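# Press the gauge pin on the magnet-marked post

## Task

On the checking fixture, find the one post that has a yellow magnet on it. Press that post's gauge pin fully down and keep it there for about one second; it is fine if the spring returns it afterwards. Do not disturb the other three pins, and do not move the magnet.

## Robot and tools

Robot: two UR20-type arms, left_arm and right_arm, each ending in a Robotiq 2F-85 two-finger gripper with a camera on its wrist. Cameras: cam_left_wrist and cam_right_wrist, each 896x504 pixels.

Frames. The scene frame has its origin at table-top height, halfway between the nominal arm bases, with +z up and +x pointing out over the table; left_arm is on the +y side. Calibrated bases: left_arm at (+0.060, +0.928, 0) m, right_arm at (-0.064, -0.817, 0) m, both turned only slightly about z. Every hand pose, velocity and target in a result is expressed in that arm's own base frame. Motion offsets use the axes of the Hand target itself. On the gripper, the fingers point along +z, they open and close along y, and a block on the wrist sticks out about 10 cm toward +x. end_effector_position is the spot between the pads when closed; closed fingertips extend about 19 mm past it.

The 18-number row, used by both motion tools: numbers 1-9 are left_arm dx, dy, dz, rx, ry, rz, then left gripper position, force_limit, speed. Numbers 10-18 are the same nine for right_arm. Always send all 18, even when only one arm is moving. Every value lies in [-1, 1]. The six pose values are an offset measured from that arm's Hand target at the start of the call, not an absolute place. 1.0 equals 0.6 m or 180 degrees, so 0.01 is 6 mm. rx, ry, rz form a single rotation vector. A row of six zeros asks the arm to go back to its current Hand target. Sending the same offset again moves the arm further. Gripper position runs from +1 (open, 85 mm) to -0.8 (pads touching); -1 closes until blocked. force_limit and speed both start at +1. To leave a gripper unchanged, repeat the numbers you last sent it, because 0 counts as a command.

execute_actions(actions, cameras): actions is a list of actions. Each action is a list of up to 15 rows, and each row lasts one step of 1/30 s. One action always runs 15 steps, and a short action repeats its final row. Every row inside an action is measured from the pose at the start of that action. An empty list returns only the state and the images.

move(target, speed, blend, stop_force, zero, blocking, cameras): moves each gripper in a straight line to its offset target, again counted from the Hand target. target is one row, or up to 15 rows that are all counted from the same start. speed is in m/s, from 0.002 to 0.5 (default 0.25). blend is in m and rounds corners in a list. stop_force is in N, from 6 to 120, and ends an arm's path once its wrist senses that much push against the direction of travel. zero (default true) resets that baseline first. blocking=false returns early, but it cannot be combined with stop_force. The result has a 'move:' line, for example done, off_target, held or fault, plus limits such as paced or held. Paths do not avoid obstacles. Keep them away from an arm's own base.

wait(seconds 0-10) keeps the last commands in place, which is useful for the one-second hold. stop() brakes a running move. zoom_image(camera, region [x0,y0,x1,y1], at most 504x504 px) gives a closer view of the latest image. zero_wrist_force(arm) tares the wrist sensor. read_manual only gives licence text. finished_scene(scene) ends the scene and cannot be undone. Only call it once the pin has been held in.

Results: for each arm you get end_effector_position (m), quat, velocities, the Hand target (the last commanded pose after clipping), joint positions and torques, and Wrist force/torque in the gripper's axes, including the peak since the previous call. Gripper object_status: 0 moving, 1 blocked while opening, 2 blocked while closing (gripping), 3 at target. position_measured is in counts: 3 open, 230 pads touching.

Limits and hazards. Each step, the controller clips a commanded pose to within 150 mm and 16 degrees of the measured pose. The gripper often stops short of its Hand target; send the remaining distance as an offset. The arms are stiff, so a target only slightly beyond a firm contact can trigger a fault stop. That happens at about 150 N of outside force, or when a joint reaches its torque limit (wrist joints 98.4 N m). An arm pressed against something keeps pushing until you command it away. To release, send a target back past the gripper, with no stop_force.

Suggested approach. Use the wrist cameras, zooming in if needed, to find the post with the yellow magnet. Put the fingertips, fingers closed (position about -0.8), straight above that post's pin. Lower slowly, around 0.01-0.03 m/s, using a stop_force such as 15-30 N, so that you press only the pin. Then go down in small steps until the pin reaches the bottom, and wait about 1 s. Lift straight up. Do not brush against the magnet, the other pins or the fixture. Keep the arms well apart, since contact between them can fail the scene. Avoid hard hits, fast swings and anything falling off the table. Motors heat up when pushing for a long time; a MOTOR HOT line is the warning.

Each tool is called after "Call:" as a command line: name --argument value for each argument, lists and objects as JSON in quotes; but a table of rows of numbers goes row by row, as --pt "numbers of a row", without its own name.

## Session

Call:
execute_actions --actions '[]'

Scene clock: 0.00 s.
left_arm: end_effector_position=(+1.6020, +0.5513, +0.3701) position_measured=3 object_status=3 end_effector_quat_wxyz=(-0.049, +0.940, +0.190, +0.279) | right_arm: end_effector_position=(+0.4481, +0.4679, +0.3319) position_measured=3 object_status=3 end_effector_quat_wxyz=(-0.272, +0.502, +0.649, +0.503)
Joint positions: left_arm=[0.193 -0.686 0.985 -2.439 -1.472 -3.319] | right_arm=[4.007 -1.969 -2.772 1.193 2.076 2.519]
Joint velocities: within noise
Joint torques (N m): no reading
Motor temperatures (°C): left_arm=[24 35 26 39 34 34] | right_arm=[28 36 36 37 34 38]
Wrist force (N): no reading
Wrist torque (N m): no reading
Wrist force, peak (N): no reading
Hand target: left_arm +1.6020, +0.5513, +0.3701; -0.049, +0.940, +0.190, +0.279 | right_arm +0.4481, +0.4679, +0.3319; -0.272, +0.502, +0.649, +0.503
Tool commands: left_gripper/position=+1.0 left_gripper/force_limit=+1.0 left_gripper/speed=+1.0 right_gripper/position=+1.0 right_gripper/force_limit=+1.0 right_gripper/speed=+1.0
camera_calibration:
cam_left_wrist: T_world_to_cam=[[0.280293, -0.958412, -0.0536799, 0.116052], [-0.933418, -0.259082, -0.248208, 1.75325], [0.223978, 0.119677, -0.967218, 0.0591769], [0, 0, 0, 1]] pos_world=[1.59073, 0.558378, 0.498636]
cam_right_wrist: T_world_to_cam=[[0.956599, -0.136766, 0.25732, -0.433429], [0.120666, -0.61786, -0.776974, 0.502416], [0.265252, 0.774302, -0.574541, -0.162497], [0, 0, 0, 1]] pos_world=[0.397096, 0.376966, 0.408533]

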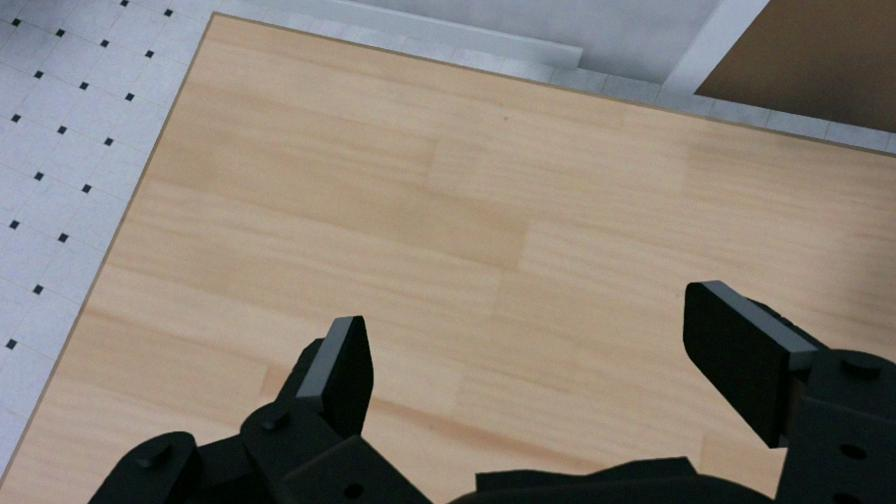

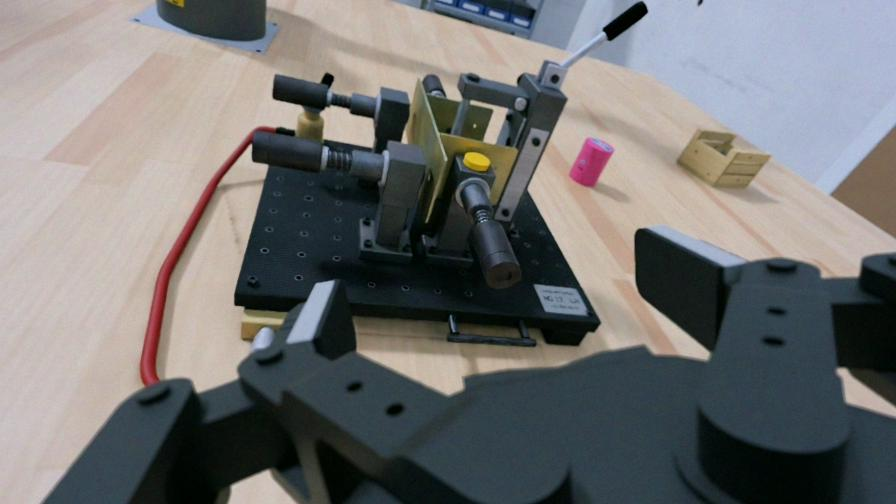

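Call:
zoom_image --camera "cam_right_wrist" --region '[230, 60, 610, 350]'

Scaled by 1.326 from the camera's 896x504 image, which has a finer 1280x720 frame.

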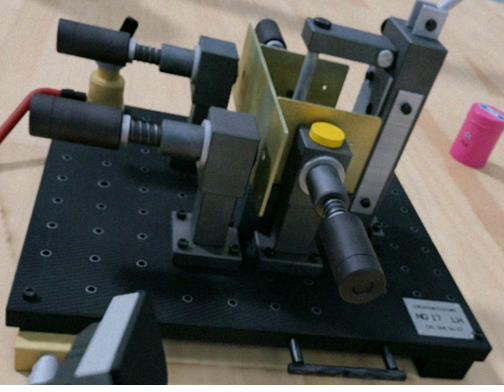

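Call:
move --target '[0,0,0,0,0,0,1,1,1,-0.308,0.077,0.22,0.027,0.121,0.122,-1,-0.5,0]' --cameras '["cam_right_wrist"]'

Scene clock: 2.43 s.
left_arm: end_effector_position=(+1.6020, +0.5513, +0.3701) position_measured=3 object_status=3 end_effector_quat_wxyz=(-0.049, +0.940, +0.190, +0.279) | right_arm: end_effector_position=(+0.5077, +0.4902, +0.2422) position_measured=232 object_status=3 end_effector_quat_wxyz=(-0.380, +0.508, +0.588, +0.502)
Joint positions: left_arm=[0.193 -0.686 0.985 -2.439 -1.472 -3.319] | right_arm=[3.865 -2.314 -2.616 1.498 2.332 2.728]
Joint velocities: within noise
Joint torques (N m): left_arm=[2.89 -272.83 -108.02 -11.18 1.02 -0.03] | right_arm=[23.14 154.07 -25.23 3.01 -2.28 -6.92]
Motor temperatures (°C): left_arm=[24 35 26 39 34 34] | right_arm=[28 36 36 37 34 38]
Wrist force (N): left_arm=[0.3 -0.1 0.0] | right_arm=[-0.7 0.0 -0.9]
Wrist torque (N m): left_arm=[-0.03 -0.05 0.00] | right_arm=[-0.19 0.26 -0.29]
Wrist force, peak (N): left_arm=[0.4 -0.4 -0.3] | right_arm=[-15.4 6.6 6.2]
Hand target: left_arm +1.6020, +0.5513, +0.3701; -0.049, +0.940, +0.190, +0.279 | right_arm +0.5077, +0.4902, +0.2422; -0.380, +0.508, +0.588, +0.502 (not the last commanded pose)
Off the commanded pose: left_arm 0.000 m, 0 deg | right_arm 0.122 m, 17 deg.
move: held (right_arm; a check stopped the path); limits=held
pose unreachable (right arm): on one or more control steps of this call, first in action 0 (counted from 0), this arm could not follow its commanded pose, so it was not sent that pose on those steps. It may still have moved: this result reports where it is.
cause: moving toward the commanded pose would bring two parts of the arm too close to each other (its gripper and another part of the arm, with joints 4 (wrist 1) to 6 (wrist 3) between them).
camera_calibration:
cam_right_wrist: T_world_to_cam=[[0.990575, -0.123477, 0.0592844, -0.440102], [-0.00687201, -0.47708, -0.878833, 0.459703], [0.136799, 0.870143, -0.473432, -0.253321], [0, 0, 0, 1]] pos_world=[0.473767, 0.385398, 0.310163]
Images, in order (width x height): cam_right_wrist 896x504.

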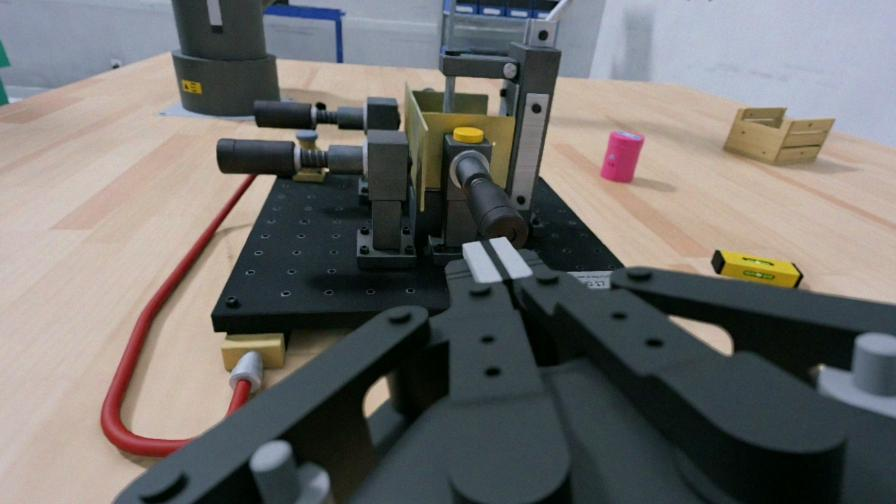

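Call:
move --target '[0,0,0,0,0,0,1,1,1,-0.065,0.105,0.203,0,0,0,-1,-0.5,0]' --cameras '["cam_right_wrist"]'

Scene clock: 4.37 s.
left_arm: end_effector_position=(+1.6020, +0.5513, +0.3701) position_measured=3 object_status=3 end_effector_quat_wxyz=(-0.049, +0.940, +0.190, +0.279) | right_arm: end_effector_position=(+0.5845, +0.5993, +0.1926) position_measured=232 object_status=3 end_effector_quat_wxyz=(-0.380, +0.508, +0.588, +0.502)
Joint positions: left_arm=[0.193 -0.686 0.985 -2.439 -1.472 -3.319] | right_arm=[3.917 -2.375 -2.437 1.394 2.283 2.747]
Joint velocities: within noise
Joint torques (N m): left_arm=[1.41 -275.78 -106.34 -11.51 2.39 -0.03] | right_arm=[22.97 131.86 15.31 0.84 -3.58 5.63]
Motor temperatures (°C): left_arm=[24 35 26 39 34 34] | right_arm=[28 36 36 37 34 38]
Wrist force (N): left_arm=[0.1 0.1 0.1] | right_arm=[-1.1 0.0 -0.9]
Wrist torque (N m): left_arm=[0.02 -0.02 -0.01] | right_arm=[-0.14 0.38 -0.23]
Wrist force, peak (N): left_arm=[-0.3 -0.1 -0.3] | right_arm=[0.0 -1.5 -3.3]
Hand target: left_arm +1.6020, +0.5513, +0.3701; -0.049, +0.940, +0.190, +0.279 | right_arm +0.5846, +0.5994, +0.1926; -0.380, +0.508, +0.588, +0.502
Off the commanded pose: left_arm 0.000 m, 0 deg | right_arm 0.000 m, 0 deg.
move: done
camera_calibration:
cam_right_wrist: T_world_to_cam=[[0.990573, -0.123466, 0.0593425, -0.499803], [-0.00682858, -0.477165, -0.878787, 0.468733], [0.136816, 0.870098, -0.47351, -0.382225], [0, 0, 0, 1]] pos_world=[0.550587, 0.494528, 0.260589]
Images, in order (width x height): cam_right_wrist 896x504.

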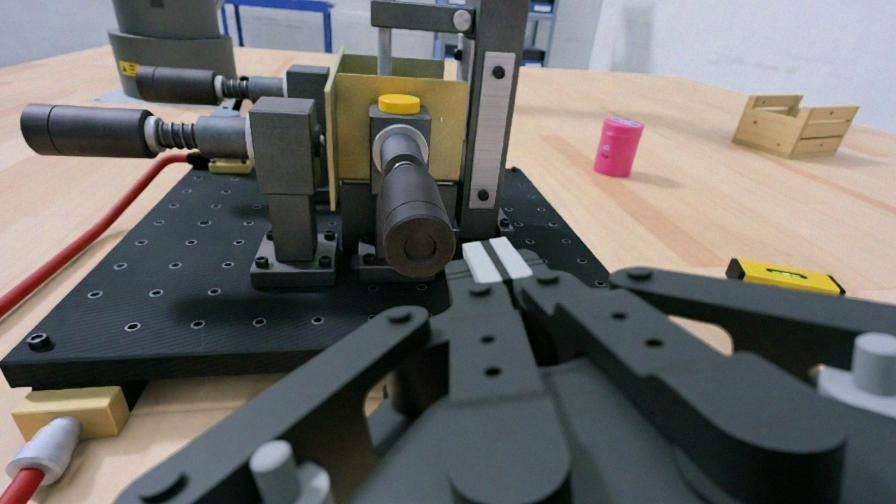

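Call:
move --target '[0,0,0,0,0,0,1,1,1,-0.054,-0.03,0.047,0.032,0.0667,0,-1,-0.5,0]' --cameras '["cam_right_wrist"]'

Scene clock: 5.73 s.
left_arm: end_effector_position=(+1.6020, +0.5513, +0.3701) position_measured=3 object_status=3 end_effector_quat_wxyz=(-0.049, +0.940, +0.190, +0.279) | right_arm: end_effector_position=(+0.5811, +0.6063, +0.1774) position_measured=232 object_status=3 end_effector_quat_wxyz=(-0.409, +0.483, +0.584, +0.509)
Joint positions: left_arm=[0.193 -0.686 0.985 -2.439 -1.472 -3.319] | right_arm=[3.905 -2.436 -2.392 1.476 2.354 2.79]
Joint velocities: within noise
Joint torques (N m): left_arm=[3.66 -280.7 -111.05 -11.09 2.3 0.39] | right_arm=[22.98 184.84 -17.79 0.99 -3.15 -4.85]
Motor temperatures (°C): left_arm=[24 35 26 39 34 34] | right_arm=[28 36 36 37 34 38]
Wrist force (N): left_arm=[0.0 -0.2 -0.2] | right_arm=[-0.6 -1.2 -0.5]
Wrist torque (N m): left_arm=[-0.04 -0.01 0.00] | right_arm=[-0.29 0.41 -0.25]
Wrist force, peak (N): left_arm=[0.5 -0.2 -0.2] | right_arm=[-12.4 -2.5 4.7]
Hand target: left_arm +1.6020, +0.5513, +0.3701; -0.049, +0.940, +0.190, +0.279 | right_arm +0.5811, +0.6063, +0.1774; -0.409, +0.483, +0.584, +0.509 (not the last commanded pose)
Off the commanded pose: left_arm 0.000 m, 0 deg | right_arm 0.030 m, 9 deg.
move: held (right_arm; a check stopped the path); limits=held
pose unreachable (right arm): on one or more control steps of this call, first in action 0 (counted from 0), this arm could not follow its commanded pose, so it was not sent that pose on those steps. It may still have moved: this result reports where it is.
cause: moving toward the commanded pose would bring two parts of the arm too close to each other (its gripper and another part of the arm, with joints 4 (wrist 1) to 6 (wrist 3) between them).
camera_calibration:
cam_right_wrist: T_world_to_cam=[[0.995841, -0.0776874, 0.0475977, -0.523376], [0.0103086, -0.422994, -0.906074, 0.420691], [0.090524, 0.902796, -0.420434, -0.397415], [0, 0, 0, 1]] pos_world=[0.552838, 0.496075, 0.239002]
Images, in order (width x height): cam_right_wrist 896x504.

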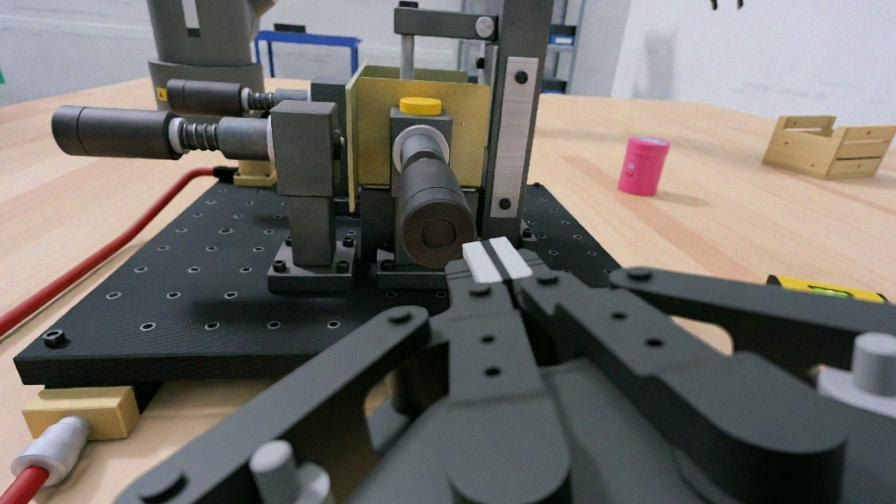

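Call:
move --target '[0,0,0,0,0,0,1,1,1,-0.032,-0.0247,0.0727,0,0,0,-1,-0.5,0]' --cameras '["cam_right_wrist"]'

Call:
move --target '[0,0,0,0,0,0,1,1,1,0.0312,-0.0048,0.1977,0,0,0,-1,-0.5,0]' --cameras '["cam_right_wrist"]' --speed 0.02 --stop_force 10

Scene clock: 7.07 s.
left_arm: end_effector_position=(+1.6020, +0.5513, +0.3701) position_measured=3 object_status=3 end_effector_quat_wxyz=(-0.049, +0.940, +0.190, +0.279) | right_arm: end_effector_position=(+0.5742, +0.6300, +0.1609) position_measured=232 object_status=3 end_effector_quat_wxyz=(-0.410, +0.482, +0.584, +0.508)
Joint positions: left_arm=[0.193 -0.686 0.985 -2.439 -1.472 -3.319] | right_arm=[3.94 -2.462 -2.377 1.493 2.322 2.799]
Joint velocities: within noise
Joint torques (N m): left_arm=[4.03 -283.32 -112.31 -11.49 2.69 0.87] | right_arm=[3.16 158.55 -1.4 7.03 0.07 -0.2]
Motor temperatures (°C): left_arm=[24 35 26 39 34 34] | right_arm=[28 36 36 37 34 38]
Wrist force (N): left_arm=[0.1 0.0 -0.3] | right_arm=[0.4 -1.1 -0.6]
Wrist torque (N m): left_arm=[0.01 -0.01 0.00] | right_arm=[-0.36 0.16 -0.25]
Wrist force, peak (N): left_arm=[0.1 0.5 -0.3] | right_arm=[-4.5 -4.2 8.1]
Hand target: left_arm +1.6020, +0.5513, +0.3701; -0.049, +0.940, +0.190, +0.279 | right_arm +0.5742, +0.6300, +0.1609; -0.410, +0.482, +0.584, +0.508 (not the last commanded pose)
Tool commands: left_gripper/position=+1.0 left_gripper/force_limit=+1.0 left_gripper/speed=+1.0 right_gripper/position=-1.0 right_gripper/force_limit=-0.498039 right_gripper/speed=+0.003922
Off the commanded pose: left_arm 0.000 m, 0 deg | right_arm 0.020 m, 0 deg.
FORCE FAULT: contact force on the right arm reached its limit, and that arm stopped. The contact can be on any part of that arm, not only on its tool. That arm's remaining commands of this call were not run. That arm is still stopped at the end of this call. That arm stays stopped for about 10 more seconds. Until then a move that you send moves the other arm only, and its call returns only when the move has ended. Once the stop has ended, the next robot result says so. If the stop ends while you think or write, that arm runs what you send next, counted from a new Hand target: where the arm stands when the stop ends. While its stop runs, that arm takes no new command, but its gripper still runs the gripper command that each later call begins with. Until it ends, the stop uses up actions while you think or wait. An arm that is not stopped still takes commands.
move: fault (right_arm)
camera_calibration:
cam_right_wrist: T_world_to_cam=[[0.996028, -0.0755296, 0.0471453, -0.515218], [0.0107508, -0.423611, -0.905781, 0.415902], [0.0883845, 0.90269, -0.421116, -0.423692], [0, 0, 0, 1]] pos_world=[0.546149, 0.519729, 0.222583]
Images, in order (width x height): cam_right_wrist 896x504.

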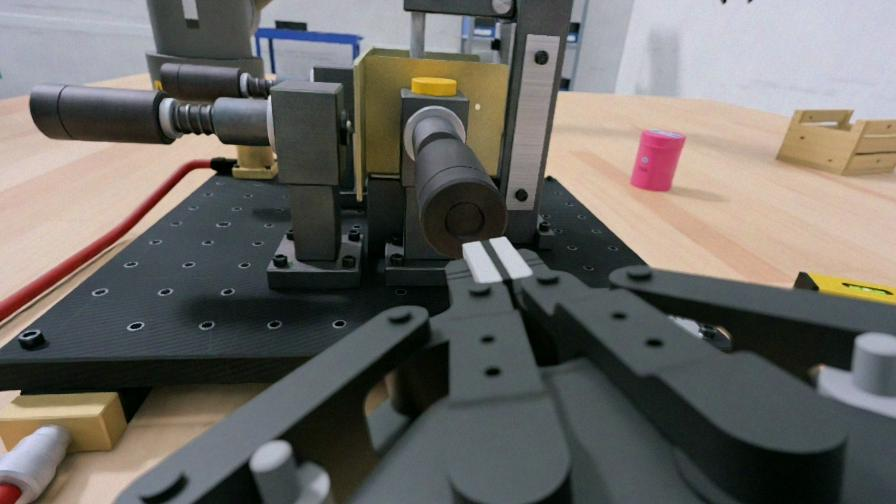

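not run: an earlier result of this reply reported a stop or a fault. Calls in your next reply go to the robot.

Call:
wait --seconds 10 --cameras '["cam_right_wrist"]'

Scene clock: 18.33 s.
left_arm: end_effector_position=(+1.6020, +0.5513, +0.3701) position_measured=3 object_status=3 end_effector_quat_wxyz=(-0.049, +0.940, +0.190, +0.279) | right_arm: end_effector_position=(+0.5742, +0.6300, +0.1609) position_measured=232 object_status=3 end_effector_quat_wxyz=(-0.410, +0.482, +0.584, +0.508)
Joint positions: left_arm=[0.193 -0.686 0.985 -2.439 -1.472 -3.319] | right_arm=[3.94 -2.462 -2.377 1.493 2.322 2.799]
Joint velocities: within noise
Joint torques (N m): left_arm=[6.94 -285.58 -118.46 -10.93 5.24 2.44] | right_arm=[1.54 157.15 -2.53 7 0.22 -0.11]
Motor temperatures (°C): left_arm=[24 35 26 39 34 34] | right_arm=[28 35 36 37 34 38]
Wrist force (N): left_arm=[0.1 -0.1 0.1] | right_arm=[0.3 -1.0 -0.6]
Wrist torque (N m): left_arm=[-0.03 -0.02 -0.01] | right_arm=[-0.35 0.19 -0.25]
Wrist force, peak (N): left_arm=[0.5 -0.2 -0.3] | right_arm=[0.3 -1.5 -0.9]
Hand target: left_arm +1.6020, +0.5513, +0.3701; -0.049, +0.940, +0.190, +0.279 | right_arm +0.5742, +0.6300, +0.1609; -0.410, +0.482, +0.584, +0.508 (not the last commanded pose)
Tool commands: left_gripper/position=+1.0 left_gripper/force_limit=+1.0 left_gripper/speed=+1.0 right_gripper/position=-1.0 right_gripper/force_limit=-0.498039 right_gripper/speed=+0.003922
Off the commanded pose: left_arm 0.000 m, 0 deg | right_arm 0.020 m, 0 deg.
FORCE FAULT, CONTINUED: the right arm's stop, for the force fault that an earlier result reported, is over. The rest of the stop counts as 20 of the actions that you can send in this scene. That arm's target is now where it stood when the stop ended, not its last command. That arm accepts commands again.
wait: 10.00 s; at rest from the start
camera_calibration:
cam_right_wrist: T_world_to_cam=[[0.996028, -0.0755297, 0.0471454, -0.515219], [0.0107509, -0.423611, -0.905781, 0.415902], [0.0883847, 0.90269, -0.421116, -0.423692], [0, 0, 0, 1]] pos_world=[0.546149, 0.519729, 0.222583]
Images, in order (width x height): cam_right_wrist 896x504.

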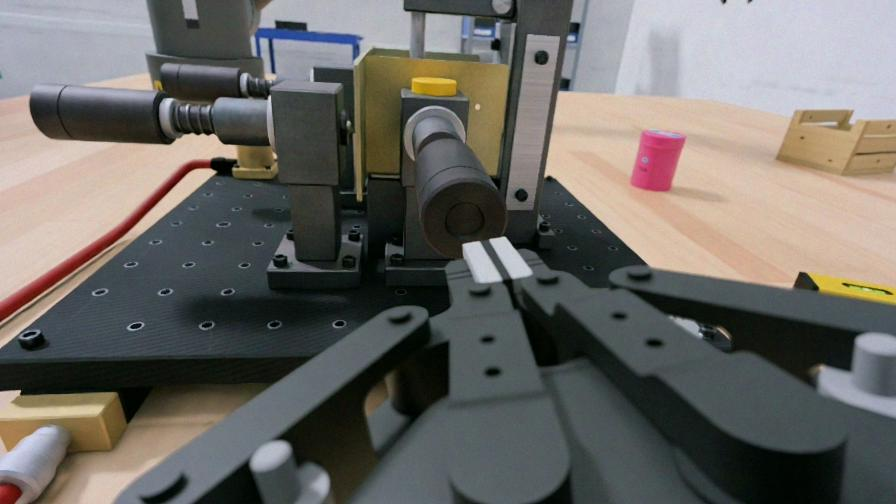

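Call:
move --pt "0 0 0 0 0 0 1 1 1 0.143 0.030 -0.039 0 0 0 -1 -0.5 0" --pt "0 0 0 0 0 0 1 1 1 0.090 0.012 -0.012 0.01 -0.183 0.06 -1 -0.5 0" --cameras '["cam_right_wrist"]' --speed 0.2

Scene clock: 21.30 s.
left_arm: end_effector_position=(+1.6020, +0.5513, +0.3701) position_measured=3 object_status=3 end_effector_quat_wxyz=(-0.049, +0.940, +0.190, +0.279) | right_arm: end_effector_position=(+0.5704, +0.6310, +0.2156) position_measured=232 object_status=3 end_effector_quat_wxyz=(-0.280, +0.652, +0.637, +0.301)
Joint positions: left_arm=[0.193 -0.686 0.985 -2.439 -1.472 -3.319] | right_arm=[4.04 -1.964 -2.475 0.471 2.024 2.673]
Joint velocities: within noise
Joint torques (N m): left_arm=[6.63 -290.49 -117.06 -11.09 5.27 1.96] | right_arm=[25.86 131.17 56.1 5.24 -1.7 -2.1]
Motor temperatures (°C): left_arm=[24 35 26 38 34 34] | right_arm=[28 35 36 37 34 38]
Wrist force (N): left_arm=[0.0 0.0 -0.3] | right_arm=[-0.2 1.1 -0.2]
Wrist torque (N m): left_arm=[-0.01 -0.01 0.00] | right_arm=[0.54 0.15 -0.34]
Wrist force, peak (N): left_arm=[0.0 -0.6 0.1] | right_arm=[-2.5 -1.8 -0.1]
Hand target: left_arm +1.6020, +0.5513, +0.3701; -0.049, +0.940, +0.190, +0.279 | right_arm +0.5704, +0.6310, +0.2157; -0.280, +0.652, +0.637, +0.301
Off the commanded pose: left_arm 0.000 m, 0 deg | right_arm 0.000 m, 0 deg.
move: done
camera_calibration:
cam_right_wrist: T_world_to_cam=[[0.979558, -0.19255, -0.058235, -0.408015], [-0.194318, -0.830825, -0.521508, 0.757035], [0.0520333, 0.522163, -0.851257, -0.0475834], [0, 0, 0, 1]] pos_world=[0.549256, 0.575246, 0.330533]
Images, in order (width x height): cam_right_wrist 896x504.

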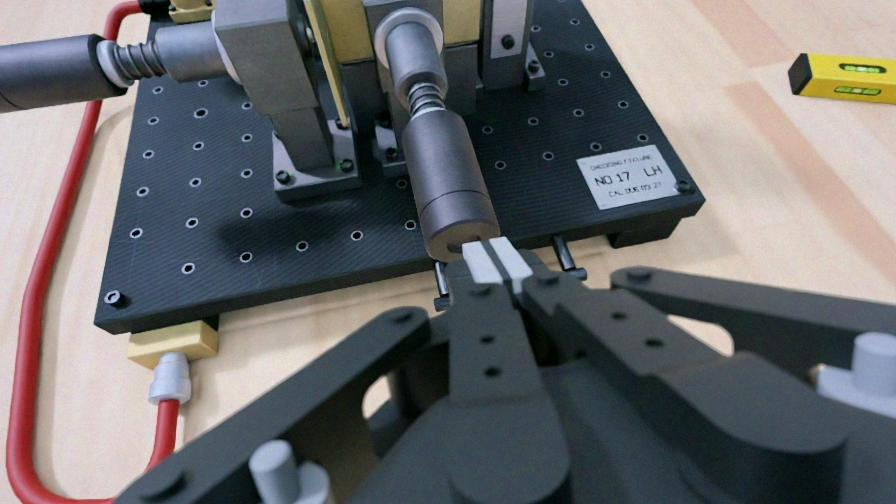

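Call:
move --target '[0,0,0,0,0,0,1,1,1,-0.0815,0,0.0587,0,0,0,-1,-0.5,0]' --cameras '[]' --speed 0.15

Call:
move --target '[0,0,0,0,0,0,1,1,1,0.110,-0.0118,0.1246,0,0,0,-1,-0.5,0]' --cameras '["cam_right_wrist"]' --speed 0.025 --stop_force 45

Scene clock: 23.03 s.
left_arm: end_effector_position=(+1.6020, +0.5513, +0.3701) position_measured=3 object_status=3 end_effector_quat_wxyz=(-0.049, +0.940, +0.190, +0.279) | right_arm: end_effector_position=(+0.5713, +0.6250, +0.1558) position_measured=232 object_status=3 end_effector_quat_wxyz=(-0.280, +0.652, +0.637, +0.301)
Joint positions: left_arm=[0.193 -0.686 0.985 -2.439 -1.472 -3.319] | right_arm=[4.033 -2.073 -2.489 0.591 2.029 2.667]
Joint velocities: within noise
Joint torques (N m): left_arm=[10.3 -289.8 -118.63 -10.75 5.65 2.37] | right_arm=[-22.99 100.52 14.26 16.09 7.37 -4.31]
Motor temperatures (°C): left_arm=[24 35 26 38 34 34] | right_arm=[28 35 36 37 34 38]
Wrist force (N): left_arm=[-0.1 0.1 -0.2] | right_arm=[0.1 0.8 -0.2]
Wrist torque (N m): left_arm=[0.01 0.02 0.00] | right_arm=[0.39 0.24 -0.39]
Wrist force, peak (N): left_arm=[0.1 -0.3 -0.4] | right_arm=[-2.1 1.1 0.7]
Hand target: left_arm +1.6020, +0.5513, +0.3701; -0.049, +0.940, +0.190, +0.279 | right_arm +0.5713, +0.6250, +0.1557; -0.280, +0.652, +0.637, +0.301
Off the commanded pose: left_arm 0.000 m, 0 deg | right_arm 0.000 m, 0 deg.
move: done
No camera images: "cameras" was empty.

Scene clock: 26.10 s.
left_arm: end_effector_position=(+1.6020, +0.5513, +0.3701) position_measured=3 object_status=3 end_effector_quat_wxyz=(-0.049, +0.940, +0.190, +0.279) | right_arm: end_effector_position=(+0.5684, +0.6798, +0.1552) position_measured=232 object_status=3 end_effector_quat_wxyz=(-0.280, +0.652, +0.637, +0.301)
Joint positions: left_arm=[0.193 -0.686 0.985 -2.439 -1.472 -3.319] | right_arm=[4.087 -2.088 -2.444 0.578 1.993 2.709]
Joint velocities: within noise
Joint torques (N m): left_arm=[11.12 -290.51 -118.88 -10.63 4.61 2.48] | right_arm=[13.5 132.8 39.91 10.03 1.06 1.08]
Motor temperatures (°C): left_arm=[24 35 26 38 34 34] | right_arm=[28 35 36 37 34 38]
Wrist force (N): left_arm=[0.2 0.0 0.1] | right_arm=[-7.0 0.8 -5.8]
Wrist torque (N m): left_arm=[-0.01 -0.03 -0.01] | right_arm=[0.35 0.04 -0.36]
Wrist force, peak (N): left_arm=[0.3 0.0 -0.5] | right_arm=[-63.2 1.6 -120.3]
Hand target: left_arm +1.6020, +0.5513, +0.3701; -0.049, +0.940, +0.190, +0.279 | right_arm +0.5684, +0.6798, +0.1552; -0.280, +0.652, +0.637, +0.301 (not the last commanded pose)
Tool commands: left_gripper/position=+1.0 left_gripper/force_limit=+1.0 left_gripper/speed=+1.0 right_gripper/position=-1.0 right_gripper/force_limit=-0.498039 right_gripper/speed=+0.003922
Off the commanded pose: left_arm 0.000 m, 0 deg | right_arm 0.045 m, 0 deg.
FORCE FAULT: contact force on the right arm reached its limit, and that arm stopped. The contact can be on any part of that arm, not only on its tool. That arm's remaining commands of this call were not run. That arm is still stopped at the end of this call. That arm stays stopped for about 9 more seconds. Until then a move that you send moves the other arm only, and its call returns only when the move has ended. Once the stop has ended, the next robot result says so. If the stop ends while you think or write, that arm runs what you send next, counted from a new Hand target: where the arm stands when the stop ends. While its stop runs, that arm takes no new command, but its gripper still runs the gripper command that each later call begins with. Until it ends, the stop uses up actions while you think or wait. An arm that is not stopped still takes commands.
move: fault (right_arm; stop_force had ended the path)
camera_calibration:
cam_right_wrist: T_world_to_cam=[[0.979817, -0.191279, -0.0580521, -0.401211], [-0.193173, -0.831384, -0.521041, 0.765394], [0.0514009, 0.52174, -0.851555, -0.123735], [0, 0, 0, 1]] pos_world=[0.547327, 0.62415, 0.270144]
Images, in order (width x height): cam_right_wrist 896x504.

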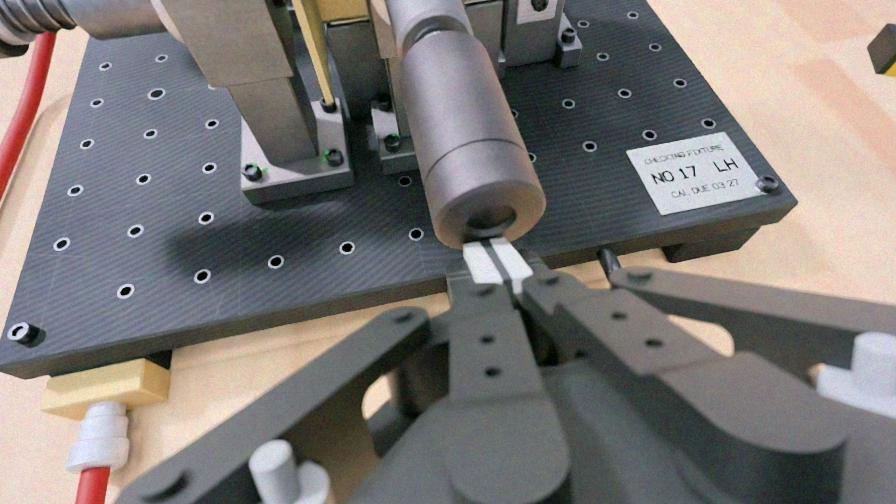

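Call:
wait --seconds 9 --cameras '[]'

Call:
zoom_image --camera "cam_right_wrist" --region '[340, 0, 600, 270]'

Scene clock: 35.30 s.
left_arm: end_effector_position=(+1.6020, +0.5513, +0.3701) position_measured=3 object_status=3 end_effector_quat_wxyz=(-0.049, +0.940, +0.190, +0.279) | right_arm: end_effector_position=(+0.5684, +0.6798, +0.1552) position_measured=232 object_status=3 end_effector_quat_wxyz=(-0.280, +0.652, +0.637, +0.301)
Joint positions: left_arm=[0.193 -0.686 0.985 -2.439 -1.472 -3.319] | right_arm=[4.087 -2.088 -2.444 0.578 1.993 2.709]
Joint velocities: within noise
Joint torques (N m): left_arm=[8.78 -285.75 -115.95 -10.38 5.28 2.61] | right_arm=[10.31 131.58 39.71 10.34 1.65 0.27]
Motor temperatures (°C): left_arm=[24 35 26 38 34 34] | right_arm=[28 35 36 37 34 38]
Wrist force (N): left_arm=[0.1 0.1 -0.1] | right_arm=[-6.5 0.9 -6.3]
Wrist torque (N m): left_arm=[0.01 -0.01 0.00] | right_arm=[0.38 0.02 -0.35]
Wrist force, peak (N): left_arm=[0.3 -0.5 -0.2] | right_arm=[-7.4 1.0 -6.2]
Hand target: left_arm +1.6020, +0.5513, +0.3701; -0.049, +0.940, +0.190, +0.279 | right_arm +0.5684, +0.6798, +0.1552; -0.280, +0.652, +0.637, +0.301 (not the last commanded pose)
Tool commands: left_gripper/position=+1.0 left_gripper/force_limit=+1.0 left_gripper/speed=+1.0 right_gripper/position=-1.0 right_gripper/force_limit=-0.498039 right_gripper/speed=+0.003922
Off the commanded pose: left_arm 0.000 m, 0 deg | right_arm 0.045 m, 0 deg.
FORCE FAULT, CONTINUED: the right arm was still stopped when this call began, by the force fault that an earlier result reported. Since the last result the stop counts as 18 of the actions that you can send in this scene. That arm is still stopped at the end of this call. That arm stays stopped for about 1 more second. If the stop ends while you think or write, that arm runs what you send next, counted from a new Hand target: where the arm stands when the stop ends. While its stop runs, that arm takes no new command, but its gripper still runs the gripper command that each later call begins with.
wait: 9.00 s; at rest from the start
No camera images: "cameras" was empty.

Scaled by 1.867 from the camera's 896x504 image, which has a finer 1280x720 frame.

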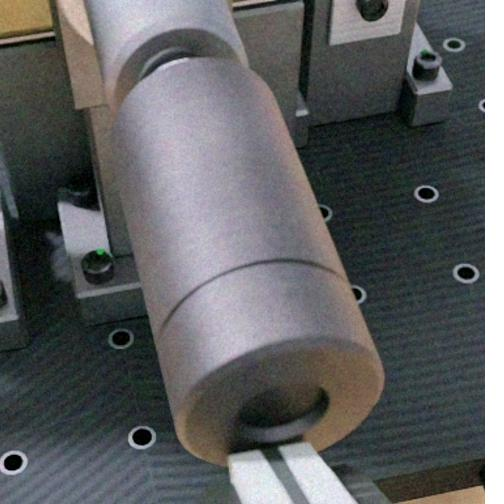

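Call:
wait --seconds 1.2 --cameras '[]'

Call:
move --target '[0,0,0,0,0,0,1,1,1,0.022,-0.0024,0.0249,0,0,0,-1,-0.5,0]' --cameras '["cam_right_wrist"]' --speed 0.005 --stop_force 25

Call:
wait --seconds 1.5 --cameras '["cam_right_wrist"]'

Scene clock: 36.80 s.
left_arm: end_effector_position=(+1.6020, +0.5513, +0.3701) position_measured=3 object_status=3 end_effector_quat_wxyz=(-0.049, +0.940, +0.190, +0.279) | right_arm: end_effector_position=(+0.5684, +0.6798, +0.1552) position_measured=232 object_status=3 end_effector_quat_wxyz=(-0.280, +0.652, +0.637, +0.301)
Joint positions: left_arm=[0.193 -0.686 0.985 -2.439 -1.472 -3.319] | right_arm=[4.087 -2.088 -2.444 0.578 1.993 2.709]
Joint velocities: within noise
Joint torques (N m): left_arm=[8.37 -288.99 -114.27 -9.5 5.04 2.44] | right_arm=[-0.11 129.34 30.02 10.8 2.31 -0.17]
Motor temperatures (°C): left_arm=[24 35 26 38 34 34] | right_arm=[28 35 36 37 34 38]
Wrist force (N): left_arm=[0.0 0.2 0.0] | right_arm=[-6.6 0.7 -6.1]
Wrist torque (N m): left_arm=[0.04 0.01 -0.01] | right_arm=[0.34 0.06 -0.35]
Wrist force, peak (N): left_arm=[0.1 -0.5 -0.1] | right_arm=[-7.0 0.9 -6.4]
Hand target: left_arm +1.6020, +0.5513, +0.3701; -0.049, +0.940, +0.190, +0.279 | right_arm +0.5684, +0.6798, +0.1552; -0.280, +0.652, +0.637, +0.301 (not the last commanded pose)
Tool commands: left_gripper/position=+1.0 left_gripper/force_limit=+1.0 left_gripper/speed=+1.0 right_gripper/position=-1.0 right_gripper/force_limit=-0.498039 right_gripper/speed=+0.003922
Off the commanded pose: left_arm 0.000 m, 0 deg | right_arm 0.045 m, 0 deg.
FORCE FAULT, CONTINUED: the right arm's stop, for the force fault that an earlier result reported, is over. The rest of the stop counts as 1 of the actions that you can send in this scene. During its stop the right arm's controller moved it back a little. That arm's target is now where it stood when the stop ended, not its last command. That arm accepts commands again.
wait: 1.20 s; at rest from the start
No camera images: "cameras" was empty.

Scene clock: 38.30 s.
left_arm: end_effector_position=(+1.6020, +0.5513, +0.3701) position_measured=3 object_status=3 end_effector_quat_wxyz=(-0.049, +0.940, +0.190, +0.279) | right_arm: end_effector_position=(+0.5683, +0.6818, +0.1552) position_measured=232 object_status=3 end_effector_quat_wxyz=(-0.280, +0.652, +0.637, +0.301)
Joint positions: left_arm=[0.193 -0.686 0.985 -2.439 -1.472 -3.319] | right_arm=[4.089 -2.089 -2.442 0.578 1.992 2.711]
Joint velocities: within noise
Joint torques (N m): left_arm=[8.88 -286.06 -114.87 -9.71 5.54 2.37] | right_arm=[3.69 134.79 40.79 9.92 9.35 -6.52]
Motor temperatures (°C): left_arm=[24 35 26 38 34 34] | right_arm=[28 35 36 37 34 38]
Wrist force (N): left_arm=[0.3 0.0 -0.1] | right_arm=[-18.7 0.9 -35.4]
Wrist torque (N m): left_arm=[0.00 -0.06 -0.01] | right_arm=[0.54 0.18 -0.41]
Wrist force, peak (N): left_arm=[0.0 -0.4 -0.3] | right_arm=[-25.8 -0.1 -48.4]
Hand target: left_arm +1.6020, +0.5513, +0.3701; -0.049, +0.940, +0.190, +0.279 | right_arm +0.5683, +0.6817, +0.1552; -0.280, +0.652, +0.637, +0.301 (not the last commanded pose)
Off the commanded pose: left_arm 0.000 m, 0 deg | right_arm 0.018 m, 0 deg.
move: contact (right_arm)
camera_calibration:
cam_right_wrist: T_world_to_cam=[[0.979803, -0.191346, -0.0580749, -0.400714], [-0.193245, -0.831404, -0.520983, 0.767013], [0.0514045, 0.521683, -0.851589, -0.124712], [0, 0, 0, 1]] pos_world=[0.547253, 0.626083, 0.270127]
Images, in order (width x height): cam_right_wrist 896x504.

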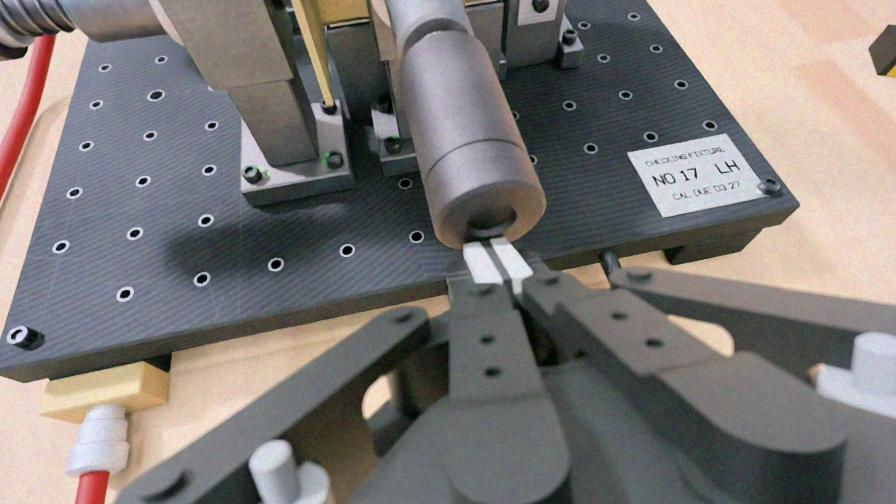

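Scene clock: 39.80 s.
left_arm: end_effector_position=(+1.6020, +0.5513, +0.3701) position_measured=3 object_status=3 end_effector_quat_wxyz=(-0.049, +0.940, +0.190, +0.279) | right_arm: end_effector_position=(+0.5683, +0.6817, +0.1552) position_measured=232 object_status=3 end_effector_quat_wxyz=(-0.280, +0.652, +0.637, +0.301)
Joint positions: left_arm=[0.193 -0.686 0.985 -2.439 -1.472 -3.319] | right_arm=[4.089 -2.089 -2.442 0.578 1.992 2.711]
Joint velocities: within noise
Joint torques (N m): left_arm=[15.03 -284.57 -116.31 -9.54 5.09 2.09] | right_arm=[-0.78 148.72 42.37 14.22 8.6 -6.2]
Motor temperatures (°C): left_arm=[24 35 26 38 34 34] | right_arm=[28 35 36 37 34 38]
Wrist force (N): left_arm=[0.0 -0.1 0.2] | right_arm=[-16.6 1.0 -33.3]
Wrist torque (N m): left_arm=[-0.01 0.01 -0.01] | right_arm=[0.48 0.16 -0.40]
Wrist force, peak (N): left_arm=[0.4 0.2 -0.5] | right_arm=[-18.1 0.2 -35.2]
Hand target: left_arm +1.6020, +0.5513, +0.3701; -0.049, +0.940, +0.190, +0.279 | right_arm +0.5683, +0.6817, +0.1552; -0.280, +0.652, +0.637, +0.301 (not the last commanded pose)
Tool commands: left_gripper/position=+1.0 left_gripper/force_limit=+1.0 left_gripper/speed=+1.0 right_gripper/position=-1.0 right_gripper/force_limit=-0.5 right_gripper/speed=+0.0
Off the commanded pose: left_arm 0.000 m, 0 deg | right_arm 0.018 m, 0 deg.
wait: 1.50 s; at rest by 0.17 s
camera_calibration:
cam_right_wrist: T_world_to_cam=[[0.979805, -0.191343, -0.0580533, -0.400724], [-0.19323, -0.831396, -0.521001, 0.766997], [0.0514246, 0.521697, -0.85158, -0.124712], [0, 0, 0, 1]] pos_world=[0.547252, 0.626065, 0.270141]
Images, in order (width x height): cam_right_wrist 896x504.

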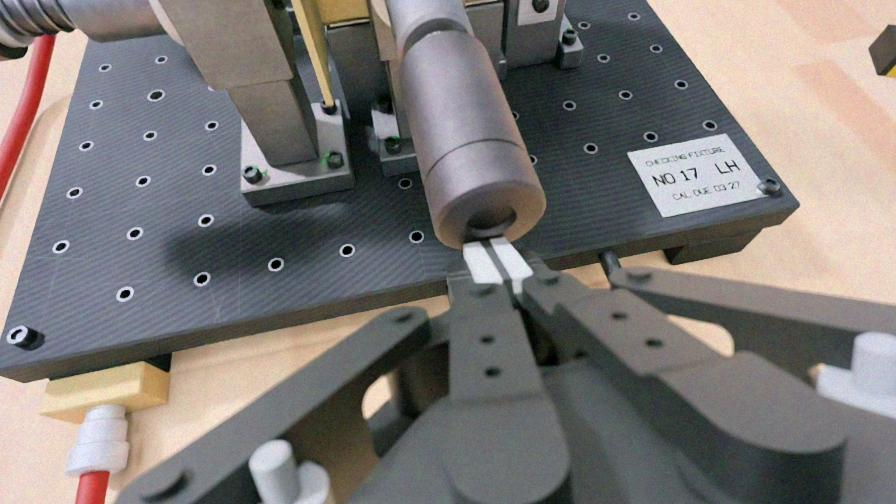

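Call:
move --target '[0,0,0,0,0,0,1,1,1,-0.066,0.0071,-0.0748,0,0,0,-1,-0.5,0]' --cameras '["cam_right_wrist"]' --speed 0.04

Scene clock: 41.80 s.
left_arm: end_effector_position=(+1.6020, +0.5513, +0.3701) position_measured=3 object_status=3 end_effector_quat_wxyz=(-0.049, +0.940, +0.190, +0.279) | right_arm: end_effector_position=(+0.5707, +0.6220, +0.1554) position_measured=232 object_status=3 end_effector_quat_wxyz=(-0.280, +0.652, +0.637, +0.301)
Joint positions: left_arm=[0.193 -0.686 0.985 -2.439 -1.472 -3.319] | right_arm=[4.031 -2.073 -2.492 0.592 2.031 2.664]
Joint velocities: within noise
Joint torques (N m): left_arm=[9.39 -289.14 -114.54 -9.93 4.82 2.54] | right_arm=[-26.5 149.58 11.73 16.16 8.56 -6.88]
Motor temperatures (°C): left_arm=[24 35 26 38 34 34] | right_arm=[28 35 36 37 34 38]
Wrist force (N): left_arm=[0.0 0.0 0.1] | right_arm=[0.8 0.0 1.7]
Wrist torque (N m): left_arm=[0.00 0.00 -0.01] | right_arm=[0.24 0.11 -0.39]
Wrist force, peak (N): left_arm=[0.4 0.1 -0.4] | right_arm=[-16.7 0.9 -33.5]
Hand target: left_arm +1.6020, +0.5513, +0.3701; -0.049, +0.940, +0.190, +0.279 | right_arm +0.5707, +0.6218, +0.1554; -0.280, +0.652, +0.637, +0.301
Off the commanded pose: left_arm 0.000 m, 0 deg | right_arm 0.000 m, 0 deg.
move: done
camera_calibration:
cam_right_wrist: T_world_to_cam=[[0.979802, -0.191359, -0.0580428, -0.414505], [-0.193237, -0.831387, -0.521013, 0.717855], [0.0514443, 0.521706, -0.851573, -0.0935668], [0, 0, 0, 1]] pos_world=[0.549662, 0.566311, 0.270274]
Images, in order (width x height): cam_right_wrist 896x504.

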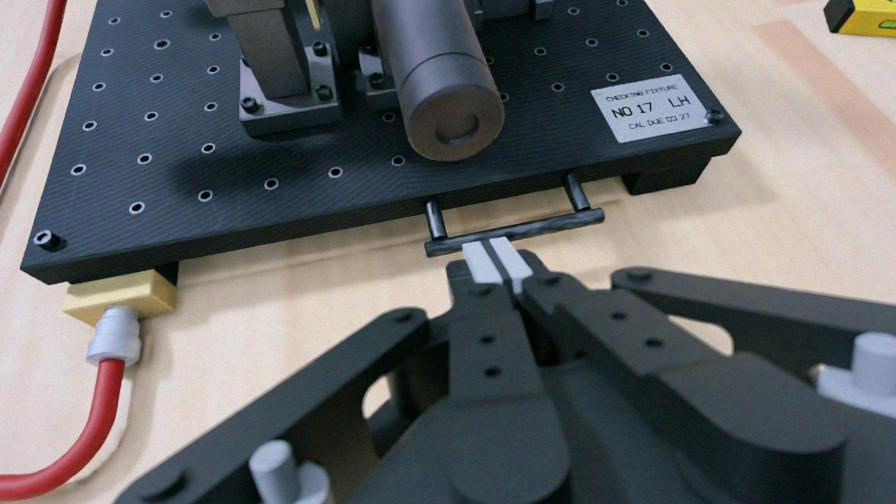

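Call:
finished_scene --scene 2

The scene is finished: the task was done.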